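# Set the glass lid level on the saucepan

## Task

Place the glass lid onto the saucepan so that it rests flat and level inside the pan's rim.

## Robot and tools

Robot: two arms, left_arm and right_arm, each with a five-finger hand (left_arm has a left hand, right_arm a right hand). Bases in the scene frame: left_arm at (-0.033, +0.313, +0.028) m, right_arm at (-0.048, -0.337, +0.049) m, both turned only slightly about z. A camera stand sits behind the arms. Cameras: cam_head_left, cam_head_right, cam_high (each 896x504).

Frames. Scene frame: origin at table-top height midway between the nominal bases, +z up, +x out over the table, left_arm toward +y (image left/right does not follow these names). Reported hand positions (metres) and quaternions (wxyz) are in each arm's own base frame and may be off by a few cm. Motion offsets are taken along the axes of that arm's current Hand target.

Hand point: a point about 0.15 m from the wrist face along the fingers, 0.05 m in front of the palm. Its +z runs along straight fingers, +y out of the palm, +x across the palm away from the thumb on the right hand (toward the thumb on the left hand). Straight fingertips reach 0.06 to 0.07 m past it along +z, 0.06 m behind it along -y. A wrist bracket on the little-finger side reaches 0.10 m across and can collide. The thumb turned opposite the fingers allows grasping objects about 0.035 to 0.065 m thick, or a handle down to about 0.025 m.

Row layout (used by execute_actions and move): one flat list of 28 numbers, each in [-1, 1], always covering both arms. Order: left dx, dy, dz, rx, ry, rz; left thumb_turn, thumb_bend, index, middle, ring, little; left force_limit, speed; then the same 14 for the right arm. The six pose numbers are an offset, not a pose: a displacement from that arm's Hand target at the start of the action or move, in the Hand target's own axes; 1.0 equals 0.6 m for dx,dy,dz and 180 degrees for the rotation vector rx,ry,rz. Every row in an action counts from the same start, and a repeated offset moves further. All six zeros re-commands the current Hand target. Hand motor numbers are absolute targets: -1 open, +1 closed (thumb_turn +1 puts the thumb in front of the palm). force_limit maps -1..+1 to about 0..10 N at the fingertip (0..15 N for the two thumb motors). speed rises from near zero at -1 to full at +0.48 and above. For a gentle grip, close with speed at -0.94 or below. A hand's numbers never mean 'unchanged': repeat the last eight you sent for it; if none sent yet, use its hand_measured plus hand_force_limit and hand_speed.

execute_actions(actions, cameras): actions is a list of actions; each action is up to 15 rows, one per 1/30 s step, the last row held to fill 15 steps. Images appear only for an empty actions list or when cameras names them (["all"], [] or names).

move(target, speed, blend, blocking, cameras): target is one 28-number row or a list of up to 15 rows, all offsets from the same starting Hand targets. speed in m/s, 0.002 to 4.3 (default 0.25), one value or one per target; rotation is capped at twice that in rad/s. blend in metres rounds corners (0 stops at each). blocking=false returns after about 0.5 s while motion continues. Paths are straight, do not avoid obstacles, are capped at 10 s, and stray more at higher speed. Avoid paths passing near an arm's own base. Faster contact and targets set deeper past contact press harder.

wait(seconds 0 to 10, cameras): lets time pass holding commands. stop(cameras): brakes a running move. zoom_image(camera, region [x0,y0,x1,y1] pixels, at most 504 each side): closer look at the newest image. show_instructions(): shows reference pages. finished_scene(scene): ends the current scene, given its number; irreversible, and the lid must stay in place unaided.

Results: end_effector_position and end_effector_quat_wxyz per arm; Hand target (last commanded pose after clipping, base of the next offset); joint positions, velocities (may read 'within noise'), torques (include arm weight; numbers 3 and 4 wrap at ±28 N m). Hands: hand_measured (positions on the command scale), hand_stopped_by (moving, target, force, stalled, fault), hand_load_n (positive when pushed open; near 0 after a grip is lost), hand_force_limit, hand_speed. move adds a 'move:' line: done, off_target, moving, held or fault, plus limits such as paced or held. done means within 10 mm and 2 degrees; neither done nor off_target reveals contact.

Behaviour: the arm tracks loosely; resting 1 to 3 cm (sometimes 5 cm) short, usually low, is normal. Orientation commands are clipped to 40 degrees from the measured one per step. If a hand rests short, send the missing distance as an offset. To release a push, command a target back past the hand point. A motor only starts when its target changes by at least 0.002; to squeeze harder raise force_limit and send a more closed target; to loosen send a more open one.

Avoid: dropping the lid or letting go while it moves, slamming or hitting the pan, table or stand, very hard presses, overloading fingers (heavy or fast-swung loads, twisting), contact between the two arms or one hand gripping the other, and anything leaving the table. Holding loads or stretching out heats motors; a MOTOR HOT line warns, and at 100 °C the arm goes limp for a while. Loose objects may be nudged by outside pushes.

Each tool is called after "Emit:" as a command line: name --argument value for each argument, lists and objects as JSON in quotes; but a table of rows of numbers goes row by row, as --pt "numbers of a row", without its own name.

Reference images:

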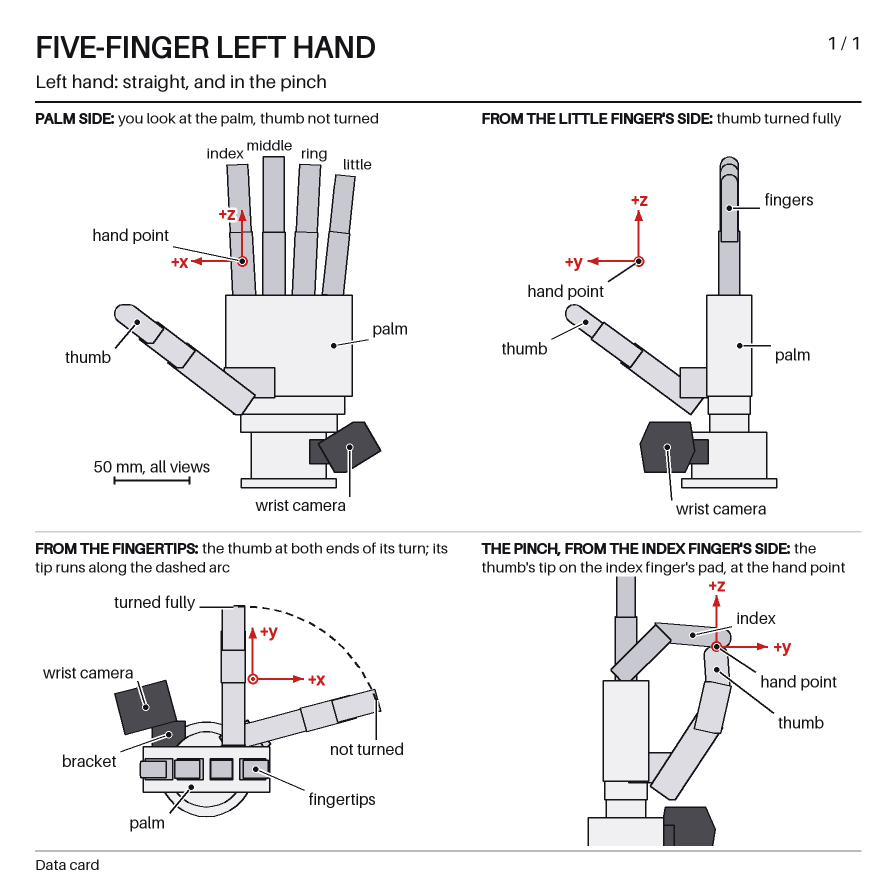

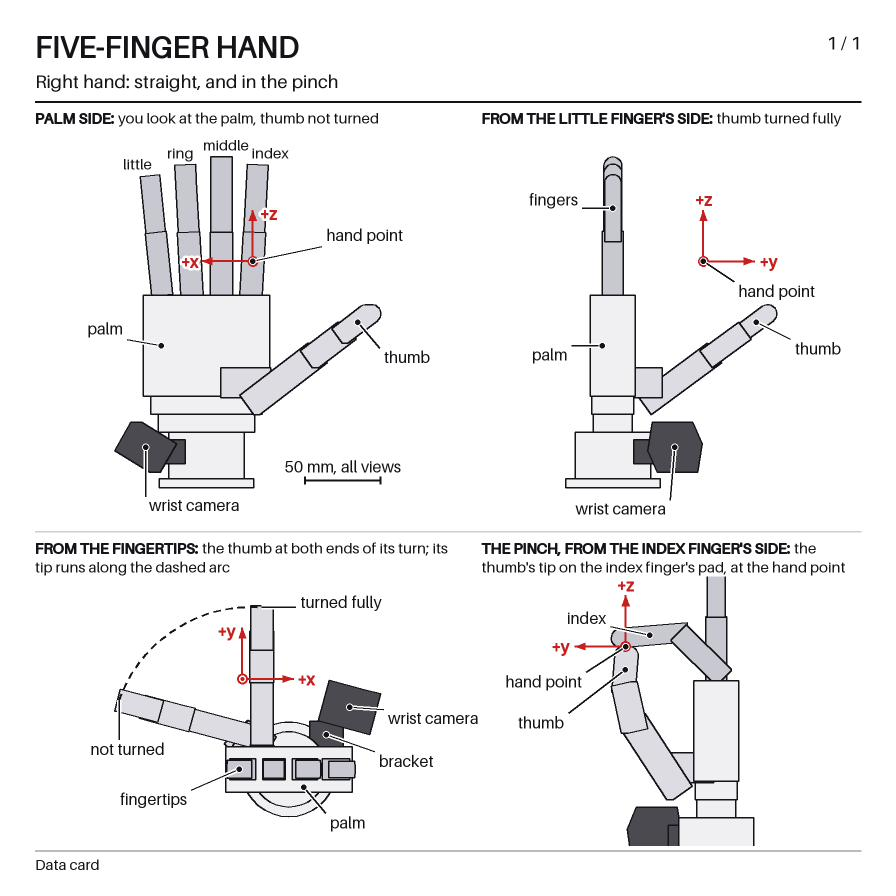

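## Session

Emit:
execute_actions --actions '[]'

Emit:
zoom_image --camera "cam_head_left" --region '[170, 150, 640, 420]'

Emit:
zoom_image --camera "cam_high" --region '[300, 150, 700, 450]'

Scene clock: 0.00 s.
left_arm: end_effector_position=(+0.4366, -0.4894, +0.2306) hand_measured=(-1.000, -1.000, -1.000, -1.000, -1.000, -1.000) hand_load_n=(+0.0, +0.0, +0.0, +0.5, +0.0, -0.5) hand_stopped_by=(target, target, target, target, target, target) hand_force_limit=0.00 hand_speed=-0.80 end_effector_quat_wxyz=(+0.632, +0.723, -0.220, -0.170) | right_arm: end_effector_position=(+0.1375, +0.0732, +0.2248) hand_measured=(-1.000, -1.000, -1.000, -1.000, -1.000, -1.000) hand_load_n=(+0.0, +0.0, +0.0, +0.0, +0.0, +0.0) hand_stopped_by=(target, target, target, target, target, target) hand_force_limit=0.00 hand_speed=-0.80 end_effector_quat_wxyz=(+0.083, +0.885, +0.443, +0.119)
Joint positions: left_arm=[-0.529 2.084 1.661 -1.343 1.425 -1.341] | right_arm=[1.208 0.675 0.816 -1.646 0.284 -1.3]
Joint velocities: within noise
Joint torques (N m): no reading
Heat: left arm: hottest elbow 27 °C; right arm: hottest shoulder 29 °C.
Hand target: left_arm +0.4397, -0.4912, +0.2441; +0.635, +0.720, -0.230, -0.158 | right_arm +0.1394, +0.0780, +0.2336; +0.074, +0.885, +0.441, +0.129

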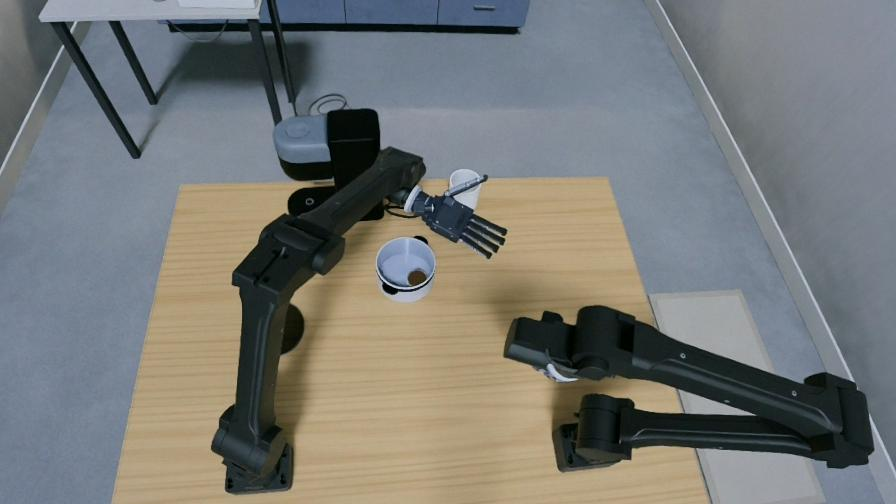

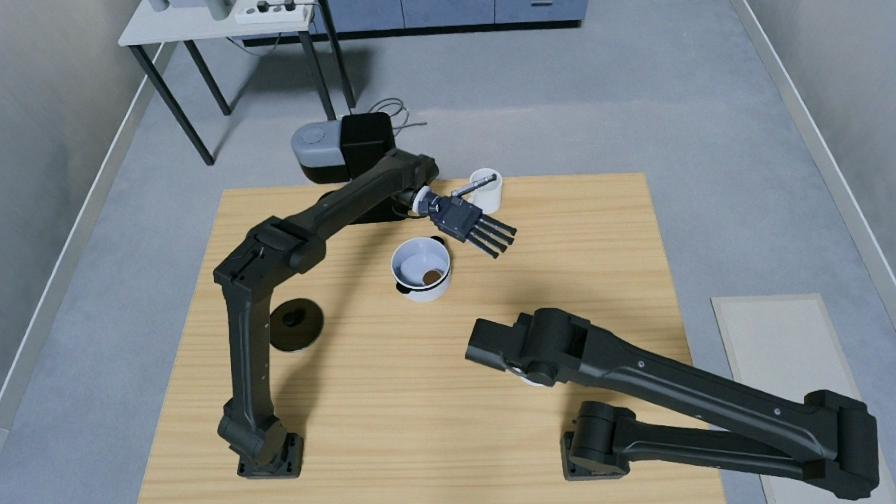

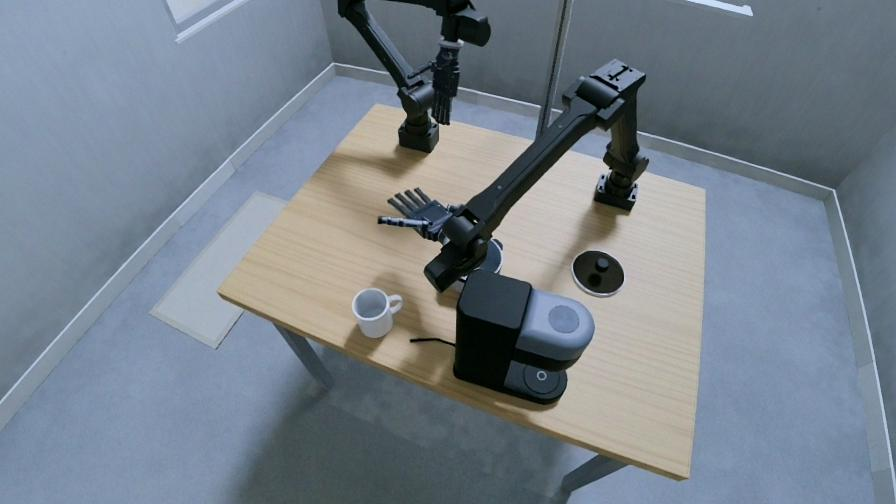

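Scaled by 1.072.

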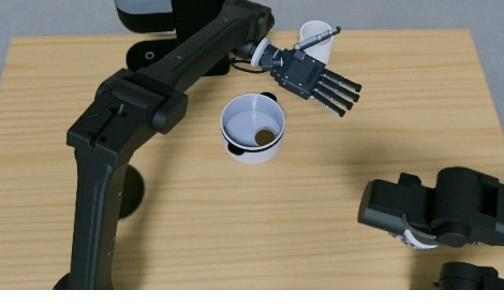

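Scaled by 1.260.

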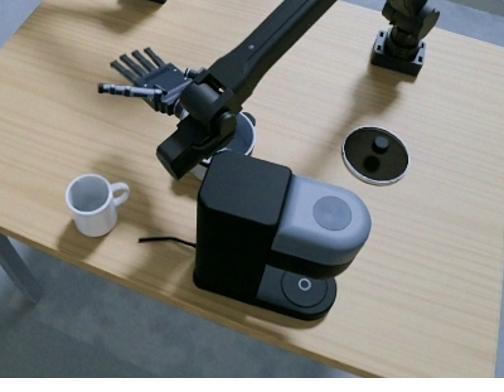

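Emit:
move --pt "-0.172 0.12 -0.181 0.2076 -0.048 0.1203 1 -1 -0.3 -0.3 -0.3 -0.3 0 0 0 0 0 0 0 0 -1 -1 -1 -1 -1 -1 0 -0.8" --pt "-0.5377 -0.0367 -0.567 0.6227 -0.144 0.3609 1 -1 -0.3 -0.3 -0.3 -0.3 0 0 0 0 0 0 0 0 -1 -1 -1 -1 -1 -1 0 -0.8" --pt "-0.5475 -0.1847 -0.5455 0.6227 -0.144 0.3609 1 -1 -0.3 -0.3 -0.3 -0.3 0 0 0 0 0 0 0 0 -1 -1 -1 -1 -1 -1 0 -0.8" --speed 0.35 --blend 0.02 --cameras '["all"]'

Emit:
zoom_image --camera "cam_head_left" --region '[210, 220, 350, 360]'

Emit:
zoom_image --camera "cam_head_right" --region '[230, 220, 370, 360]'

Emit:
zoom_image --camera "cam_head_left" --region '[360, 215, 460, 315]'

Scene clock: 27.90 s.
left_arm: end_effector_position=(+0.3431, -0.0365, +0.1630) hand_measured=(+1.000, -1.000, -0.300, -0.300, -0.300, -0.300) hand_load_n=(+0.0, +0.0, +0.0, +0.0, +0.0, +0.0) hand_stopped_by=(target, target, target, target, target, target) hand_force_limit=0.00 hand_speed=0.00 end_effector_quat_wxyz=(-0.265, +0.653, -0.656, +0.269) | right_arm: end_effector_position=(+0.1375, +0.0732, +0.2248) hand_measured=(-1.000, -1.000, -1.000, -1.000, -1.000, -1.000) hand_load_n=(+0.0, +0.0, +0.0, +0.0, +0.0, +0.0) hand_stopped_by=(target, target, target, target, target, target) hand_force_limit=0.00 hand_speed=-0.80 end_effector_quat_wxyz=(+0.083, +0.885, +0.443, +0.119)
Joint positions: left_arm=[-0.016 0.847 0.683 -0.633 -0.003 -0.009] | right_arm=[1.208 0.675 0.816 -1.646 0.284 -1.3]
Joint torques (N m): left_arm=[2.08 -2.49 9.16 2.45 0.02 0.1] | right_arm=[-1.03 1.96 9.05 0.47 0.33 0.03]
Heat: left arm: hottest elbow 31 °C; right arm: hottest shoulder 29 °C.
Hand target: left_arm +0.3468, -0.0312, +0.1604; -0.271, +0.653, -0.653, +0.270 | right_arm +0.1394, +0.0780, +0.2336; +0.074, +0.885, +0.441, +0.129
Off the commanded pose: left_arm 0.007 m, 1 deg | right_arm 0.010 m, 2 deg.
move: done

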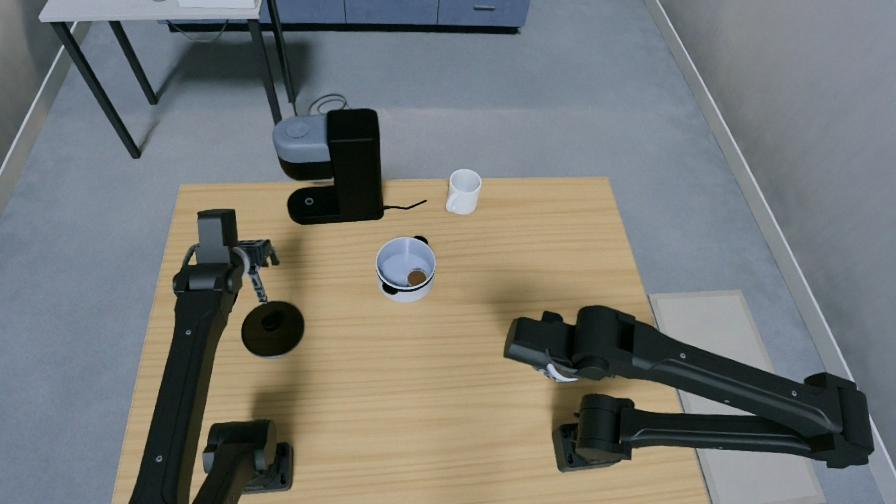

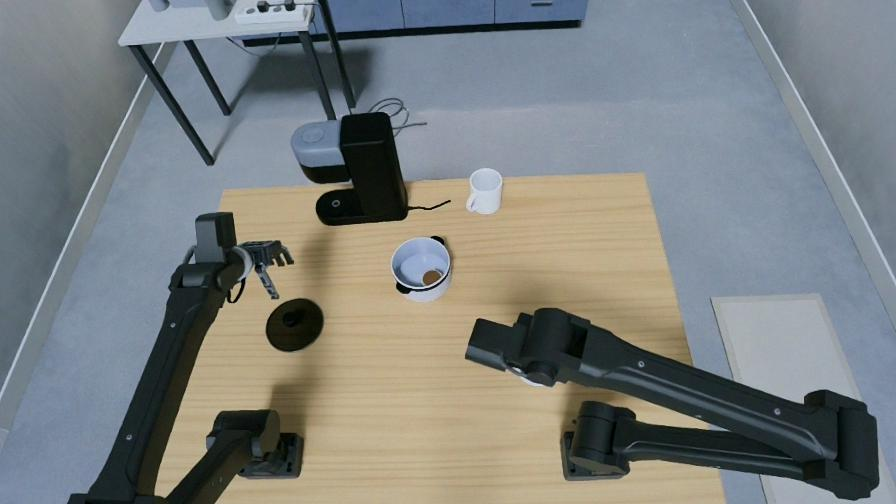

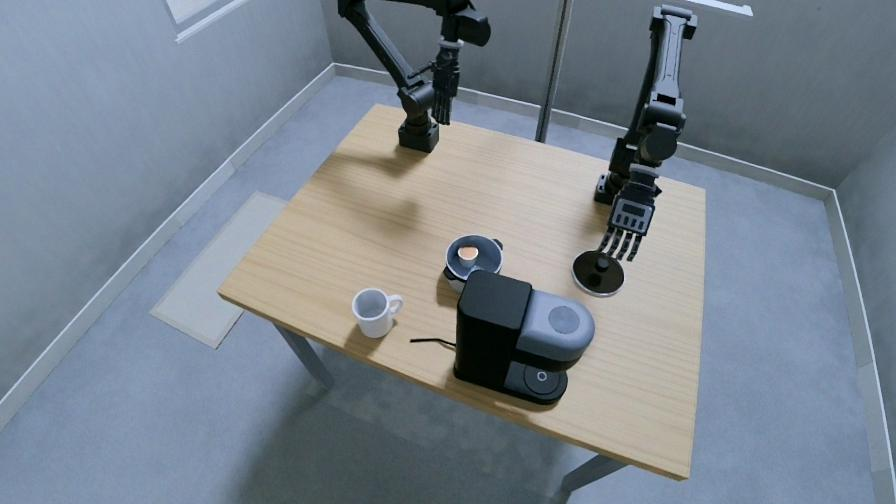

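Scaled by 3.600.

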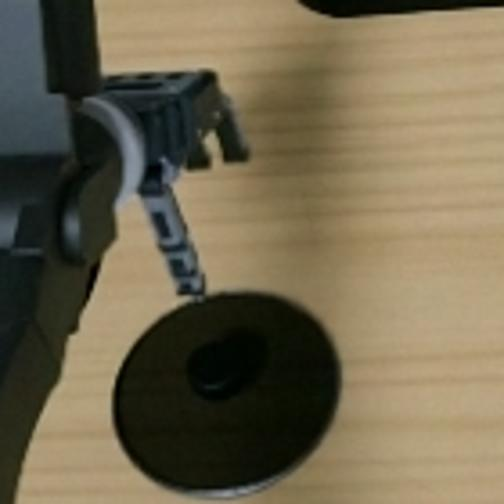

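Scaled by 3.600.

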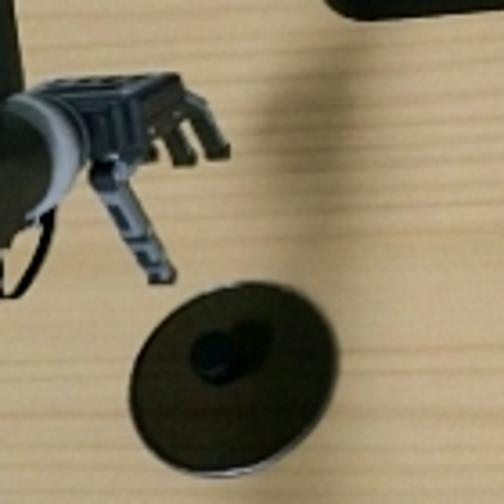

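Scaled by 5.040.

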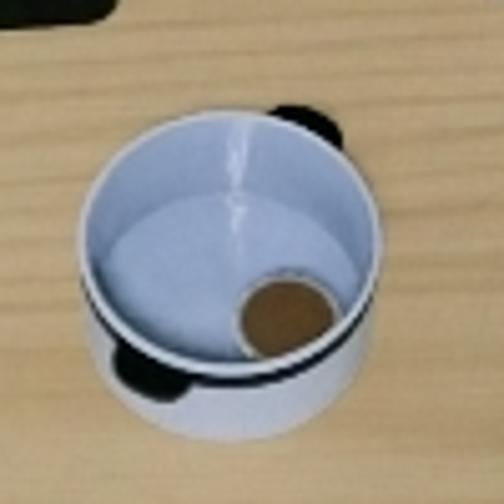

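Emit:
move --target '[-0.032,0.1534,0.1091,0,0,0,1,-1,-0.3,-0.3,-0.3,-0.3,0,0,0,0,0,0,0,0,-1,-1,-1,-1,-1,-1,0,-0.8]' --speed 0.15 --cameras '["all"]'

Emit:
zoom_image --camera "cam_head_left" --region '[220, 280, 310, 370]'

Emit:
zoom_image --camera "cam_head_right" --region '[240, 270, 340, 370]'

Emit:
zoom_image --camera "cam_high" --region '[550, 210, 650, 310]'

Scene clock: 51.70 s.
left_arm: end_effector_position=(+0.3262, -0.0168, +0.0522) hand_measured=(+1.000, -1.000, -0.300, -0.300, -0.300, -0.300) hand_load_n=(+0.0, +0.0, +0.0, +0.0, +0.0, +0.0) hand_stopped_by=(target, target, target, target, target, target) hand_force_limit=0.00 hand_speed=0.00 end_effector_quat_wxyz=(-0.266, +0.653, -0.656, +0.270) | right_arm: end_effector_position=(+0.1375, +0.0732, +0.2248) hand_measured=(-1.000, -1.000, -1.000, -1.000, -1.000, -1.000) hand_load_n=(+0.0, +0.0, +0.0, +0.0, +0.0, +0.0) hand_stopped_by=(target, target, target, target, target, target) hand_force_limit=0.00 hand_speed=-0.80 end_effector_quat_wxyz=(+0.083, +0.885, +0.443, +0.119)
Joint positions: left_arm=[0.068 0.93 0.412 -0.278 0.055 0.049] | right_arm=[1.208 0.675 0.816 -1.646 0.284 -1.3]
Joint torques (N m): left_arm=[2.37 -2.78 8.27 2.58 0.04 0.11] | right_arm=[-1.44 2.37 8.99 0.39 0.33 0.04]
Heat: left arm: hottest elbow 31 °C; right arm: hottest shoulder 29 °C.
Hand target: left_arm +0.3279, -0.0118, +0.0491; -0.271, +0.653, -0.653, +0.270 | right_arm +0.1394, +0.0780, +0.2336; +0.074, +0.885, +0.441, +0.129
Off the commanded pose: left_arm 0.006 m, 1 deg | right_arm 0.010 m, 2 deg.
move: done

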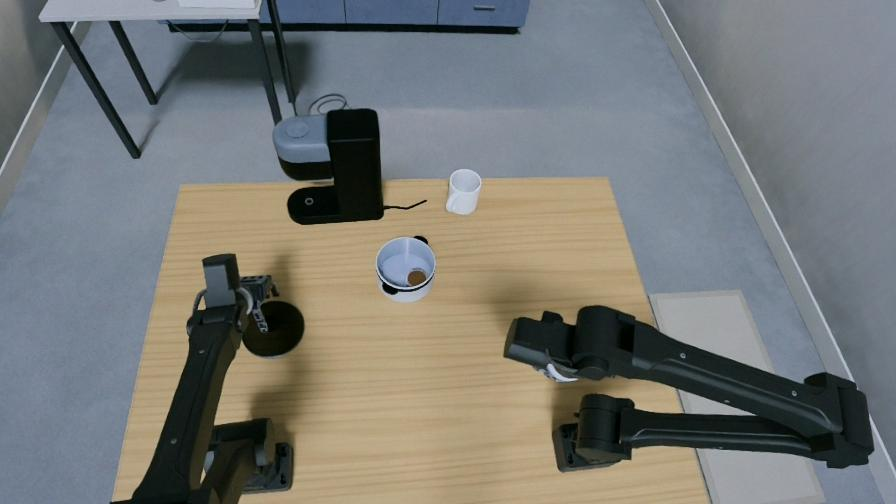

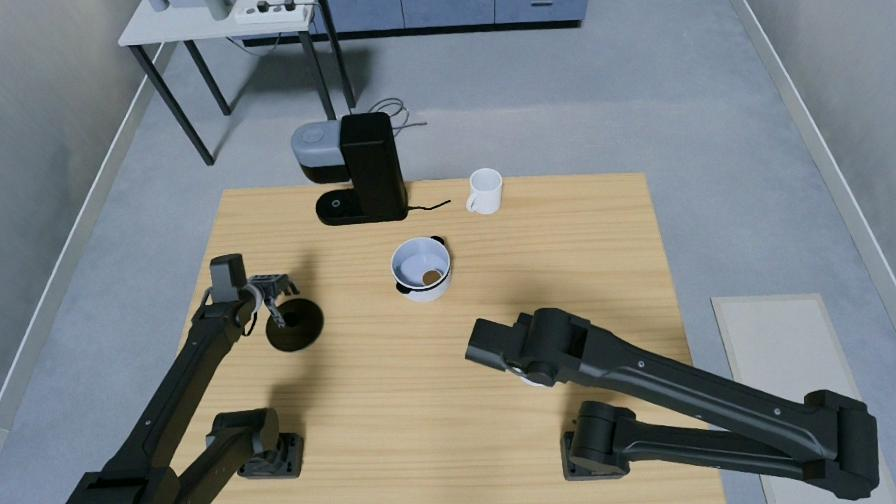

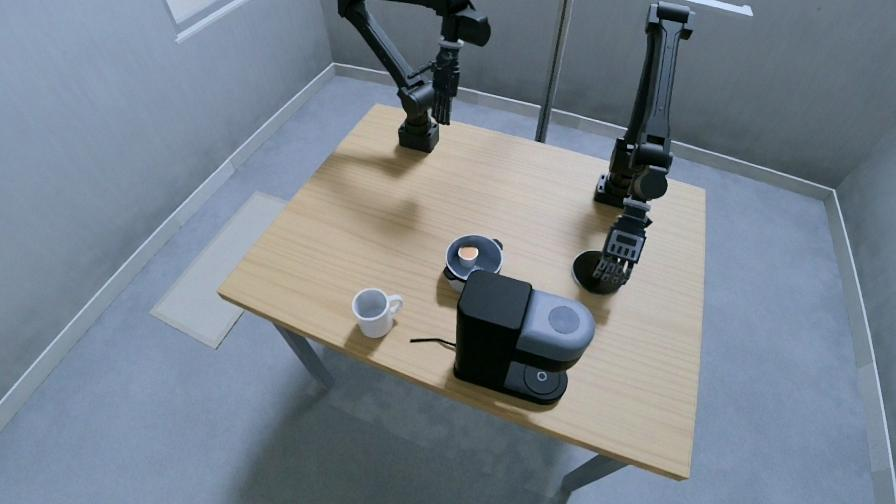

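Scaled by 5.600.

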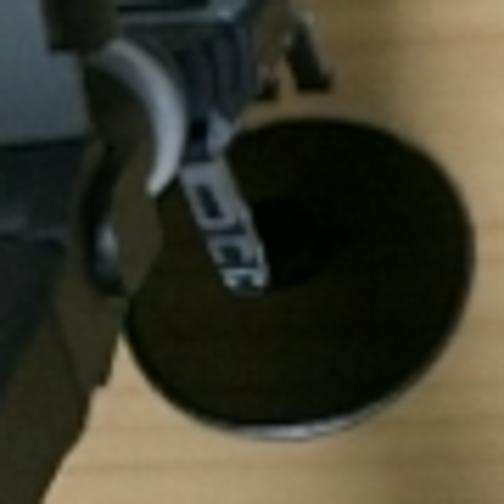

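Scaled by 5.040.

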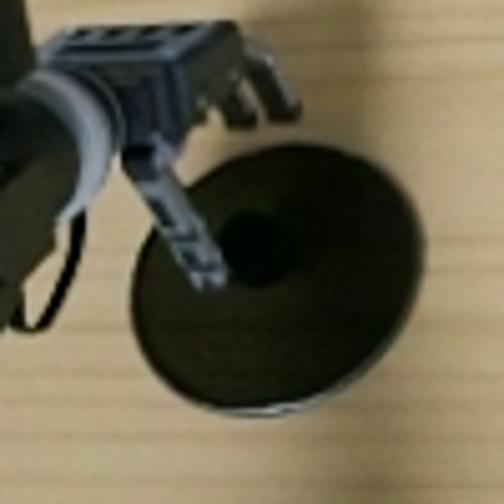

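Scaled by 5.040.

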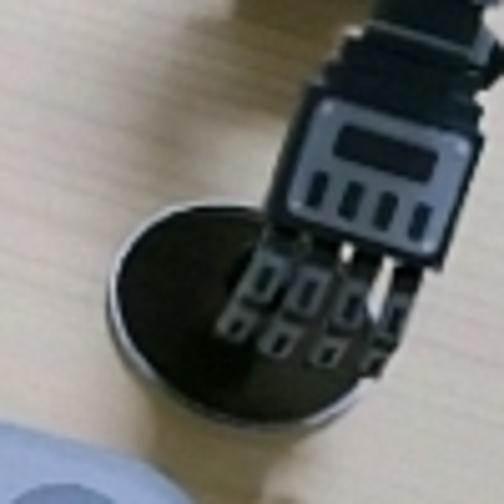

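Emit:
move --target '[-0.0033,0.0424,0.0424,0,0,0,1,-0.9,-0.15,-0.15,-0.2,-0.2,0,0,0,0,0,0,0,0,-1,-1,-1,-1,-1,-1,0,-0.8]' --speed 0.08 --cameras '["cam_head_left","cam_head_right","cam_high"]'

Emit:
zoom_image --camera "cam_head_left" --region '[220, 280, 310, 370]'

Emit:
zoom_image --camera "cam_high" --region '[550, 220, 640, 310]'

Scene clock: 64.53 s.
left_arm: end_effector_position=(+0.3272, -0.0150, +0.0161) hand_measured=(+1.000, -0.900, -0.150, -0.150, -0.200, -0.200) hand_load_n=(+0.0, +0.0, +0.0, +0.0, +0.0, +0.0) hand_stopped_by=(target, target, target, target, target, target) hand_force_limit=0.00 hand_speed=0.00 end_effector_quat_wxyz=(-0.266, +0.653, -0.656, +0.270) | right_arm: end_effector_position=(+0.1375, +0.0732, +0.2248) hand_measured=(-1.000, -1.000, -1.000, -1.000, -1.000, -1.000) hand_load_n=(+0.0, +0.0, +0.0, +0.0, +0.0, +0.0) hand_stopped_by=(target, target, target, target, target, target) hand_force_limit=0.00 hand_speed=-0.80 end_effector_quat_wxyz=(+0.083, +0.885, +0.443, +0.119)
Joint positions: left_arm=[0.076 1.034 0.351 -0.112 0.061 0.055] | right_arm=[1.208 0.675 0.816 -1.646 0.284 -1.3]
Joint torques (N m): left_arm=[1.73 -3.19 7.35 2.71 0.12 0.08] | right_arm=[-1.2 1.73 9.03 0.49 0.31 0.03]
Heat: left arm: hottest elbow 31 °C; right arm: hottest elbow 30 °C.
Hand target: left_arm +0.3279, -0.0098, +0.0130; -0.271, +0.653, -0.653, +0.270 | right_arm +0.1394, +0.0780, +0.2336; +0.074, +0.885, +0.441, +0.129
Off the commanded pose: left_arm 0.006 m, 1 deg | right_arm 0.010 m, 2 deg.
move: done

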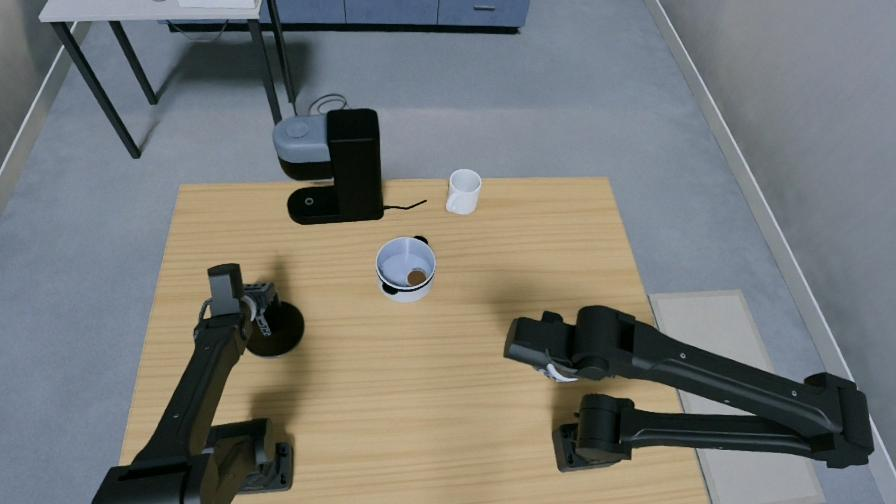

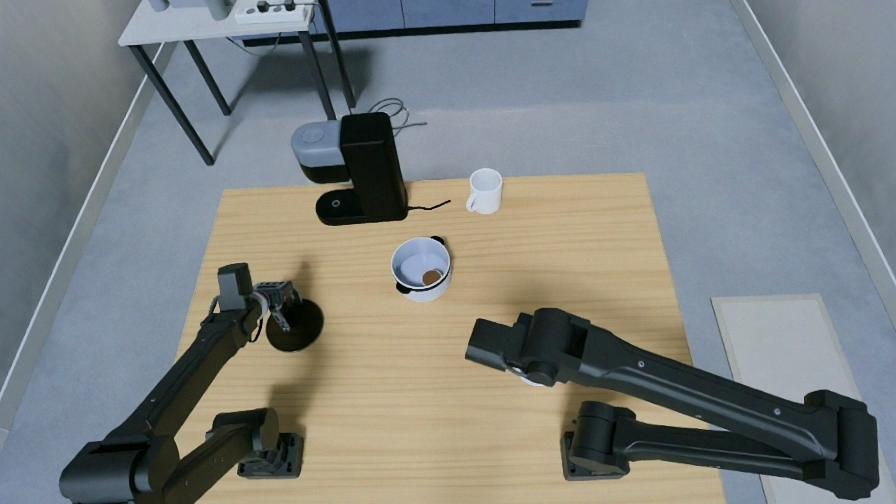

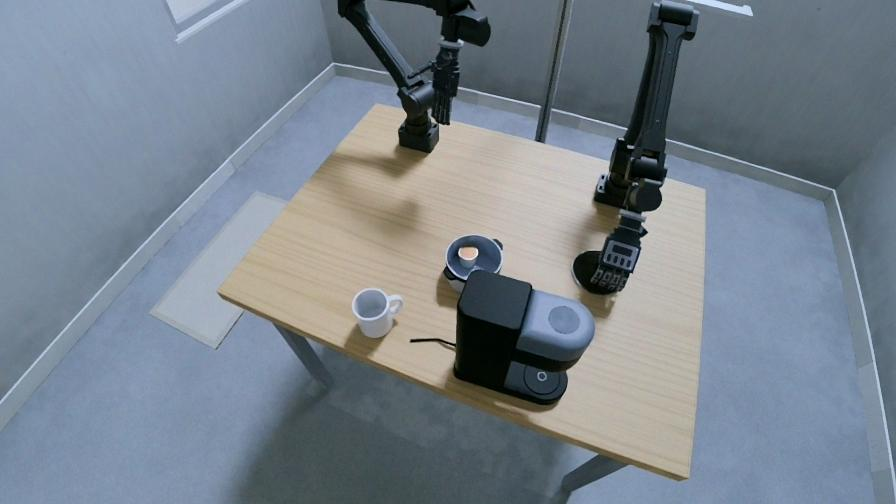

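Scaled by 5.600.

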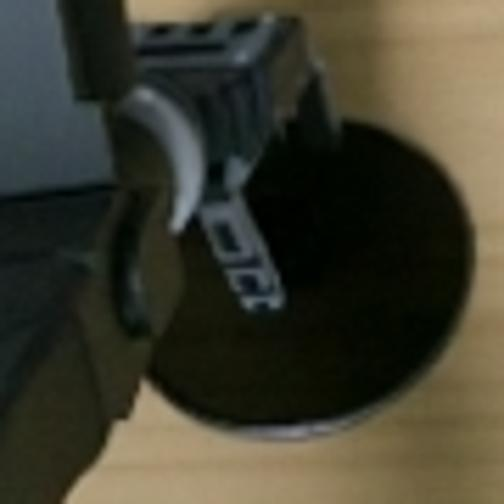

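Scaled by 5.600.

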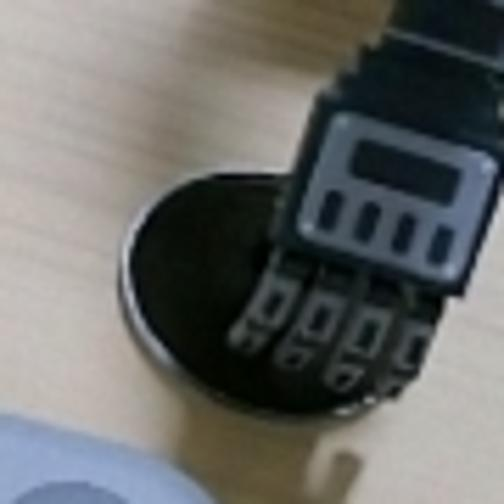

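Emit:
execute_actions --actions '[[[0,0,0,0,0,0,1,0.0,0.7,0.7,-0.2,-0.2,-0.6,-0.85,0,0,0,0,0,0,-1,-1,-1,-1,-1,-1,0,-0.8]]]' --cameras '[]'

Emit:
execute_actions --actions '[[[0,0,0,0,0,0,1,0.1,0.8,0.8,-0.2,-0.2,-0.1,-0.9,0,0,0,0,0,0,-1,-1,-1,-1,-1,-1,0,-0.8]]]' --cameras '["cam_head_left","cam_high"]'

Emit:
zoom_image --camera "cam_head_left" --region '[220, 280, 310, 370]'

Emit:
zoom_image --camera "cam_high" --region '[550, 220, 640, 310]'

Scene clock: 70.43 s.
left_arm: end_effector_position=(+0.3269, -0.0150, +0.0155) hand_measured=(+1.000, -0.754, +0.194, +0.140, -0.200, -0.200) hand_load_n=(+0.5, +6.5, +2.0, +3.5, +0.0, +0.0) hand_stopped_by=(target, force, force, force, target, target) hand_force_limit=-0.60 hand_speed=-0.85 end_effector_quat_wxyz=(-0.265, +0.653, -0.657, +0.270) | right_arm: end_effector_position=(+0.1375, +0.0732, +0.2248) hand_measured=(-1.000, -1.000, -1.000, -1.000, -1.000, -1.000) hand_load_n=(+0.0, +0.0, +0.0, +0.0, +0.0, +0.0) hand_stopped_by=(target, target, target, target, target, target) hand_force_limit=0.00 hand_speed=-0.80 end_effector_quat_wxyz=(+0.083, +0.885, +0.443, +0.119)
Joint positions: left_arm=[0.076 1.036 0.351 -0.112 0.061 0.057] | right_arm=[1.208 0.675 0.816 -1.646 0.284 -1.3]
Joint torques (N m): left_arm=[1.61 -3.31 7.32 2.44 0.08 0.1] | right_arm=[-1.49 1.96 9.03 0.44 0.32 0.06]
Heat: left arm: hottest elbow 31 °C; right arm: hottest elbow 30 °C.
Hand target: left_arm +0.3278, -0.0098, +0.0130; -0.271, +0.653, -0.653, +0.270 | right_arm +0.1394, +0.0780, +0.2336; +0.074, +0.885, +0.441, +0.129
Off the commanded pose: left_arm 0.006 m, 1 deg | right_arm 0.010 m, 2 deg.
No camera images: "cameras" was empty.

Scene clock: 71.13 s.
left_arm: end_effector_position=(+0.3269, -0.0150, +0.0154) hand_measured=(+1.000, -0.754, +0.210, +0.146, -0.200, -0.200) hand_load_n=(+0.5, +10.0, +6.0, +3.5, +0.0, +0.0) hand_stopped_by=(target, force, force, force, target, target) hand_force_limit=-0.10 hand_speed=-0.90 end_effector_quat_wxyz=(-0.265, +0.653, -0.657, +0.270) | right_arm: end_effector_position=(+0.1375, +0.0732, +0.2248) hand_measured=(-1.000, -1.000, -1.000, -1.000, -1.000, -1.000) hand_load_n=(+0.0, +0.0, +0.0, +0.0, +0.0, +0.0) hand_stopped_by=(target, target, target, target, target, target) hand_force_limit=0.00 hand_speed=-0.80 end_effector_quat_wxyz=(+0.083, +0.885, +0.443, +0.119)
Joint positions: left_arm=[0.076 1.037 0.351 -0.112 0.061 0.057] | right_arm=[1.208 0.675 0.816 -1.646 0.284 -1.3]
Joint torques (N m): left_arm=[1.79 -3.25 7.36 2.58 0.09 0.07] | right_arm=[-1.08 1.96 9.09 0.51 0.34 0.04]
Heat: left arm: hottest elbow 31 °C; right arm: hottest elbow 30 °C.
Hand target: left_arm +0.3278, -0.0098, +0.0129; -0.270, +0.653, -0.653, +0.270 | right_arm +0.1394, +0.0780, +0.2336; +0.074, +0.885, +0.441, +0.129
Off the commanded pose: left_arm 0.006 m, 1 deg | right_arm 0.010 m, 2 deg.
Images, in order (width x height): cam_head_left 896x504, cam_high 896x504.

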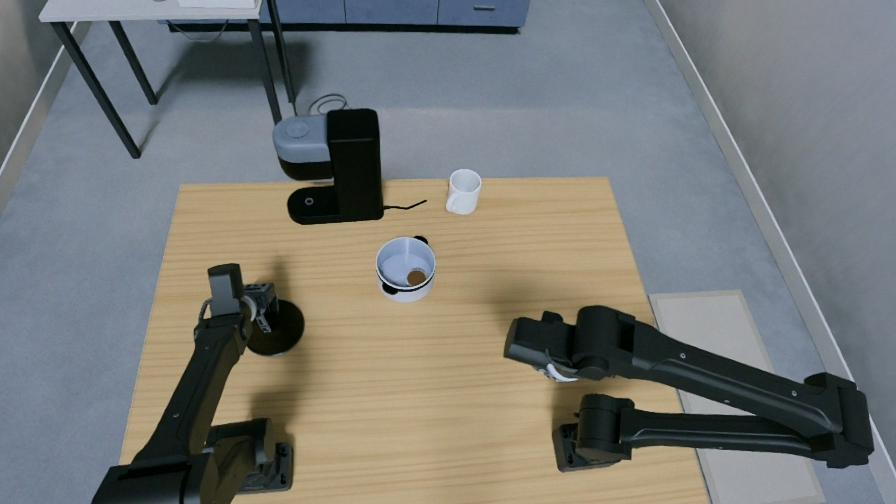

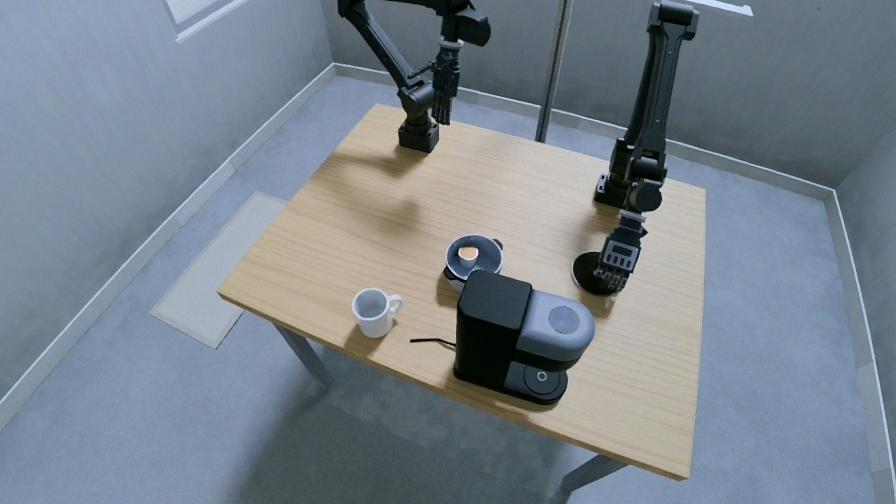

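Scaled by 5.600.

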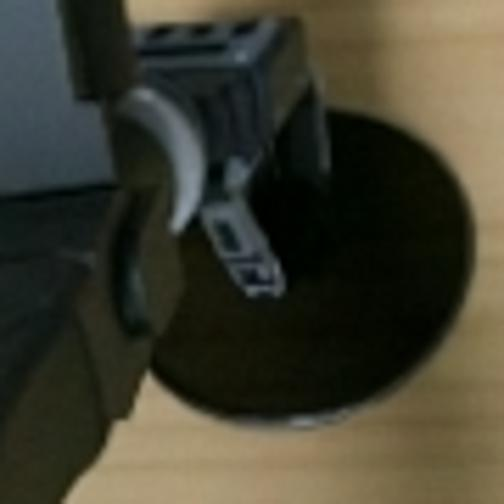

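Scaled by 5.600.

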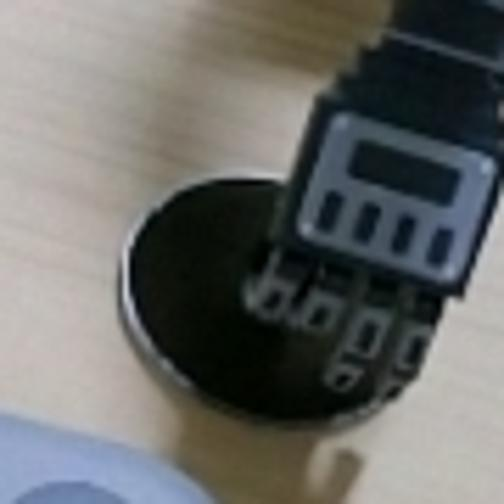

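Emit:
execute_actions --actions '[[[0,0,0,0,0,0,1,0.1,0.81,0.85,-0.2,-0.2,0.2,-0.9,0,0,0,0,0,0,-1,-1,-1,-1,-1,-1,0,-0.8]]]' --cameras '[]'

Emit:
move --pt "0 -0.1414 -0.1414 0.022 0 0 1 0.1 0.81 0.85 -0.2 -0.2 0.2 -0.9 0 0 0 0 0 0 -1 -1 -1 -1 -1 -1 0 -0.8" --pt "0.5417 -0.3347 -0.0307 0.022 0.0126 -0.0126 1 0.1 0.81 0.85 -0.2 -0.2 0.2 -0.9 0 0 0 0 0 0 -1 -1 -1 -1 -1 -1 0 -0.8" --speed '[0.06,0.12]' --cameras '["all"]'

Emit:
zoom_image --camera "cam_head_left" --region '[360, 205, 460, 305]'

Emit:
zoom_image --camera "cam_head_right" --region '[375, 205, 475, 305]'

Emit:
zoom_image --camera "cam_high" --region '[420, 200, 540, 320]'

Scene clock: 96.07 s.
left_arm: end_effector_position=(+0.3269, -0.0150, +0.0154) hand_measured=(+1.000, -0.754, +0.210, +0.162, -0.200, -0.200) hand_load_n=(+1.0, +12.5, +3.5, +7.5, +0.0, +0.0) hand_stopped_by=(target, force, force, force, target, target) hand_force_limit=0.20 hand_speed=-0.90 end_effector_quat_wxyz=(-0.265, +0.653, -0.657, +0.270) | right_arm: end_effector_position=(+0.1375, +0.0732, +0.2248) hand_measured=(-1.000, -1.000, -1.000, -1.000, -1.000, -1.000) hand_load_n=(+0.0, +0.0, +0.0, +0.0, +0.5, +0.0) hand_stopped_by=(target, target, target, target, target, target) hand_force_limit=0.00 hand_speed=-0.80 end_effector_quat_wxyz=(+0.083, +0.885, +0.443, +0.119)
Joint positions: left_arm=[0.076 1.037 0.351 -0.112 0.061 0.057] | right_arm=[1.208 0.675 0.816 -1.646 0.284 -1.3]
Joint torques (N m): left_arm=[1.96 -2.96 7.35 2.58 0.09 0.08] | right_arm=[-1.32 1.96 9.01 0.35 0.33 0.02]
Heat: left arm: hottest elbow 31 °C; right arm: hottest elbow 31 °C.
Hand target: left_arm +0.3278, -0.0099, +0.0129; -0.270, +0.653, -0.653, +0.270 | right_arm +0.1394, +0.0780, +0.2336; +0.074, +0.885, +0.441, +0.129
Off the commanded pose: left_arm 0.006 m, 1 deg | right_arm 0.010 m, 2 deg.
No camera images: "cameras" was empty.

Scene clock: 102.13 s.
left_arm: end_effector_position=(+0.4334, -0.3078, +0.1214) hand_measured=(+1.000, -0.754, +0.210, +0.160, -0.200, -0.200) hand_load_n=(+1.0, +13.0, +3.5, +7.0, +0.0, +0.0) hand_stopped_by=(target, force, force, force, target, target) hand_force_limit=0.20 hand_speed=-0.90 end_effector_quat_wxyz=(-0.272, +0.652, -0.655, +0.268) | right_arm: end_effector_position=(+0.1375, +0.0732, +0.2248) hand_measured=(-1.000, -1.000, -1.000, -1.000, -1.000, -1.000) hand_load_n=(+0.0, +0.0, +0.0, +0.0, +0.0, +0.0) hand_stopped_by=(target, target, target, target, target, target) hand_force_limit=0.00 hand_speed=-0.80 end_effector_quat_wxyz=(+0.083, +0.885, +0.443, +0.119)
Joint positions: left_arm=[-0.686 1.451 1.036 -0.502 -0.467 -0.521] | right_arm=[1.208 0.675 0.816 -1.646 0.284 -1.3]
Joint torques (N m): left_arm=[-0.67 -13.39 16.85 1.1 -0.53 -0.14] | right_arm=[-1.03 1.61 8.87 0.51 0.29 0.04]
Heat: left arm: hottest elbow 33 °C; right arm: hottest elbow 31 °C.
Hand target: left_arm +0.4571, -0.3349, +0.1679; -0.275, +0.651, -0.636, +0.311 | right_arm +0.1394, +0.0780, +0.2336; +0.074, +0.885, +0.441, +0.129
Off the commanded pose: left_arm 0.059 m, 5 deg | right_arm 0.010 m, 2 deg.
move: off_target (left_arm)

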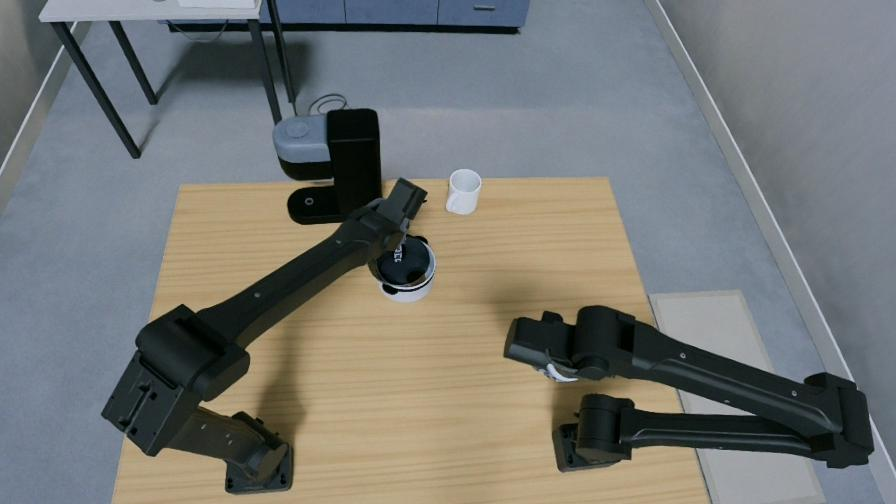

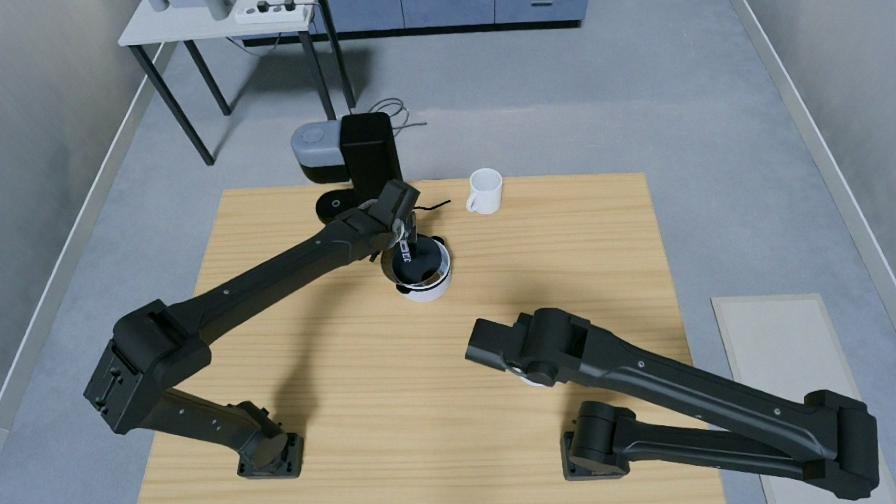

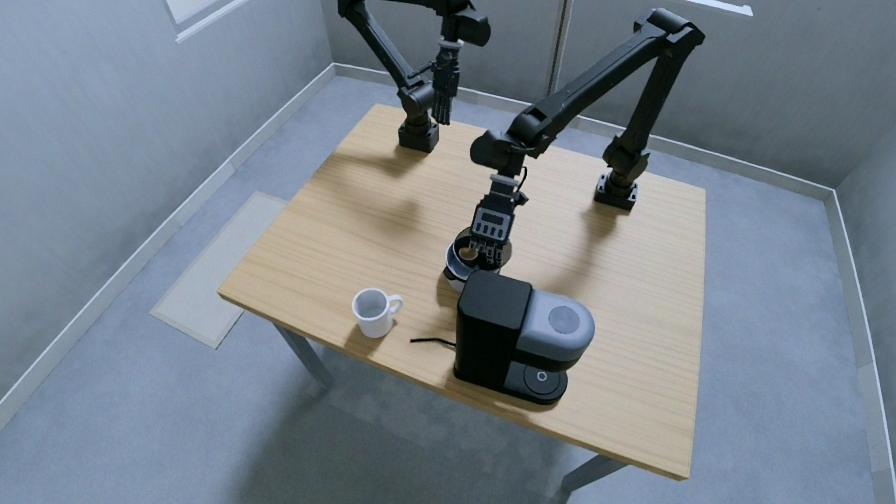

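Scaled by 5.040.

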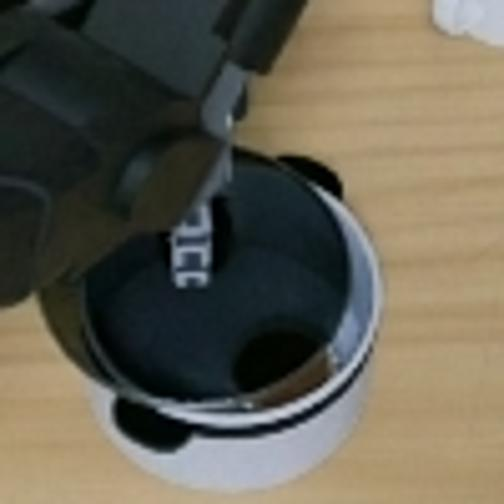

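Scaled by 5.040.

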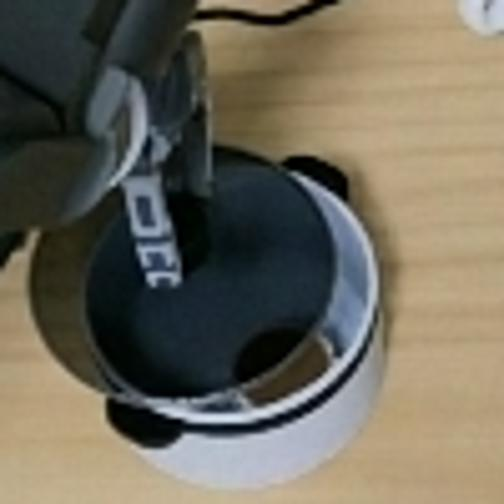

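Scaled by 4.200.

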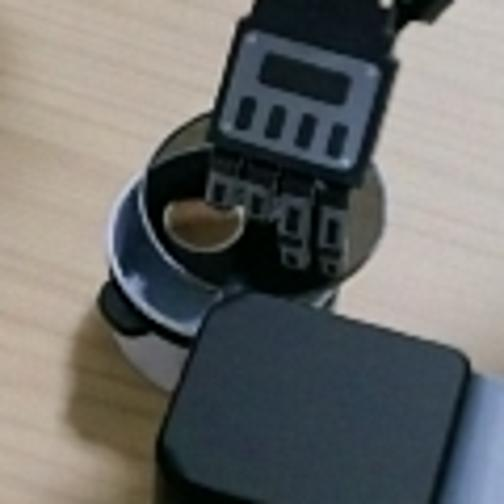

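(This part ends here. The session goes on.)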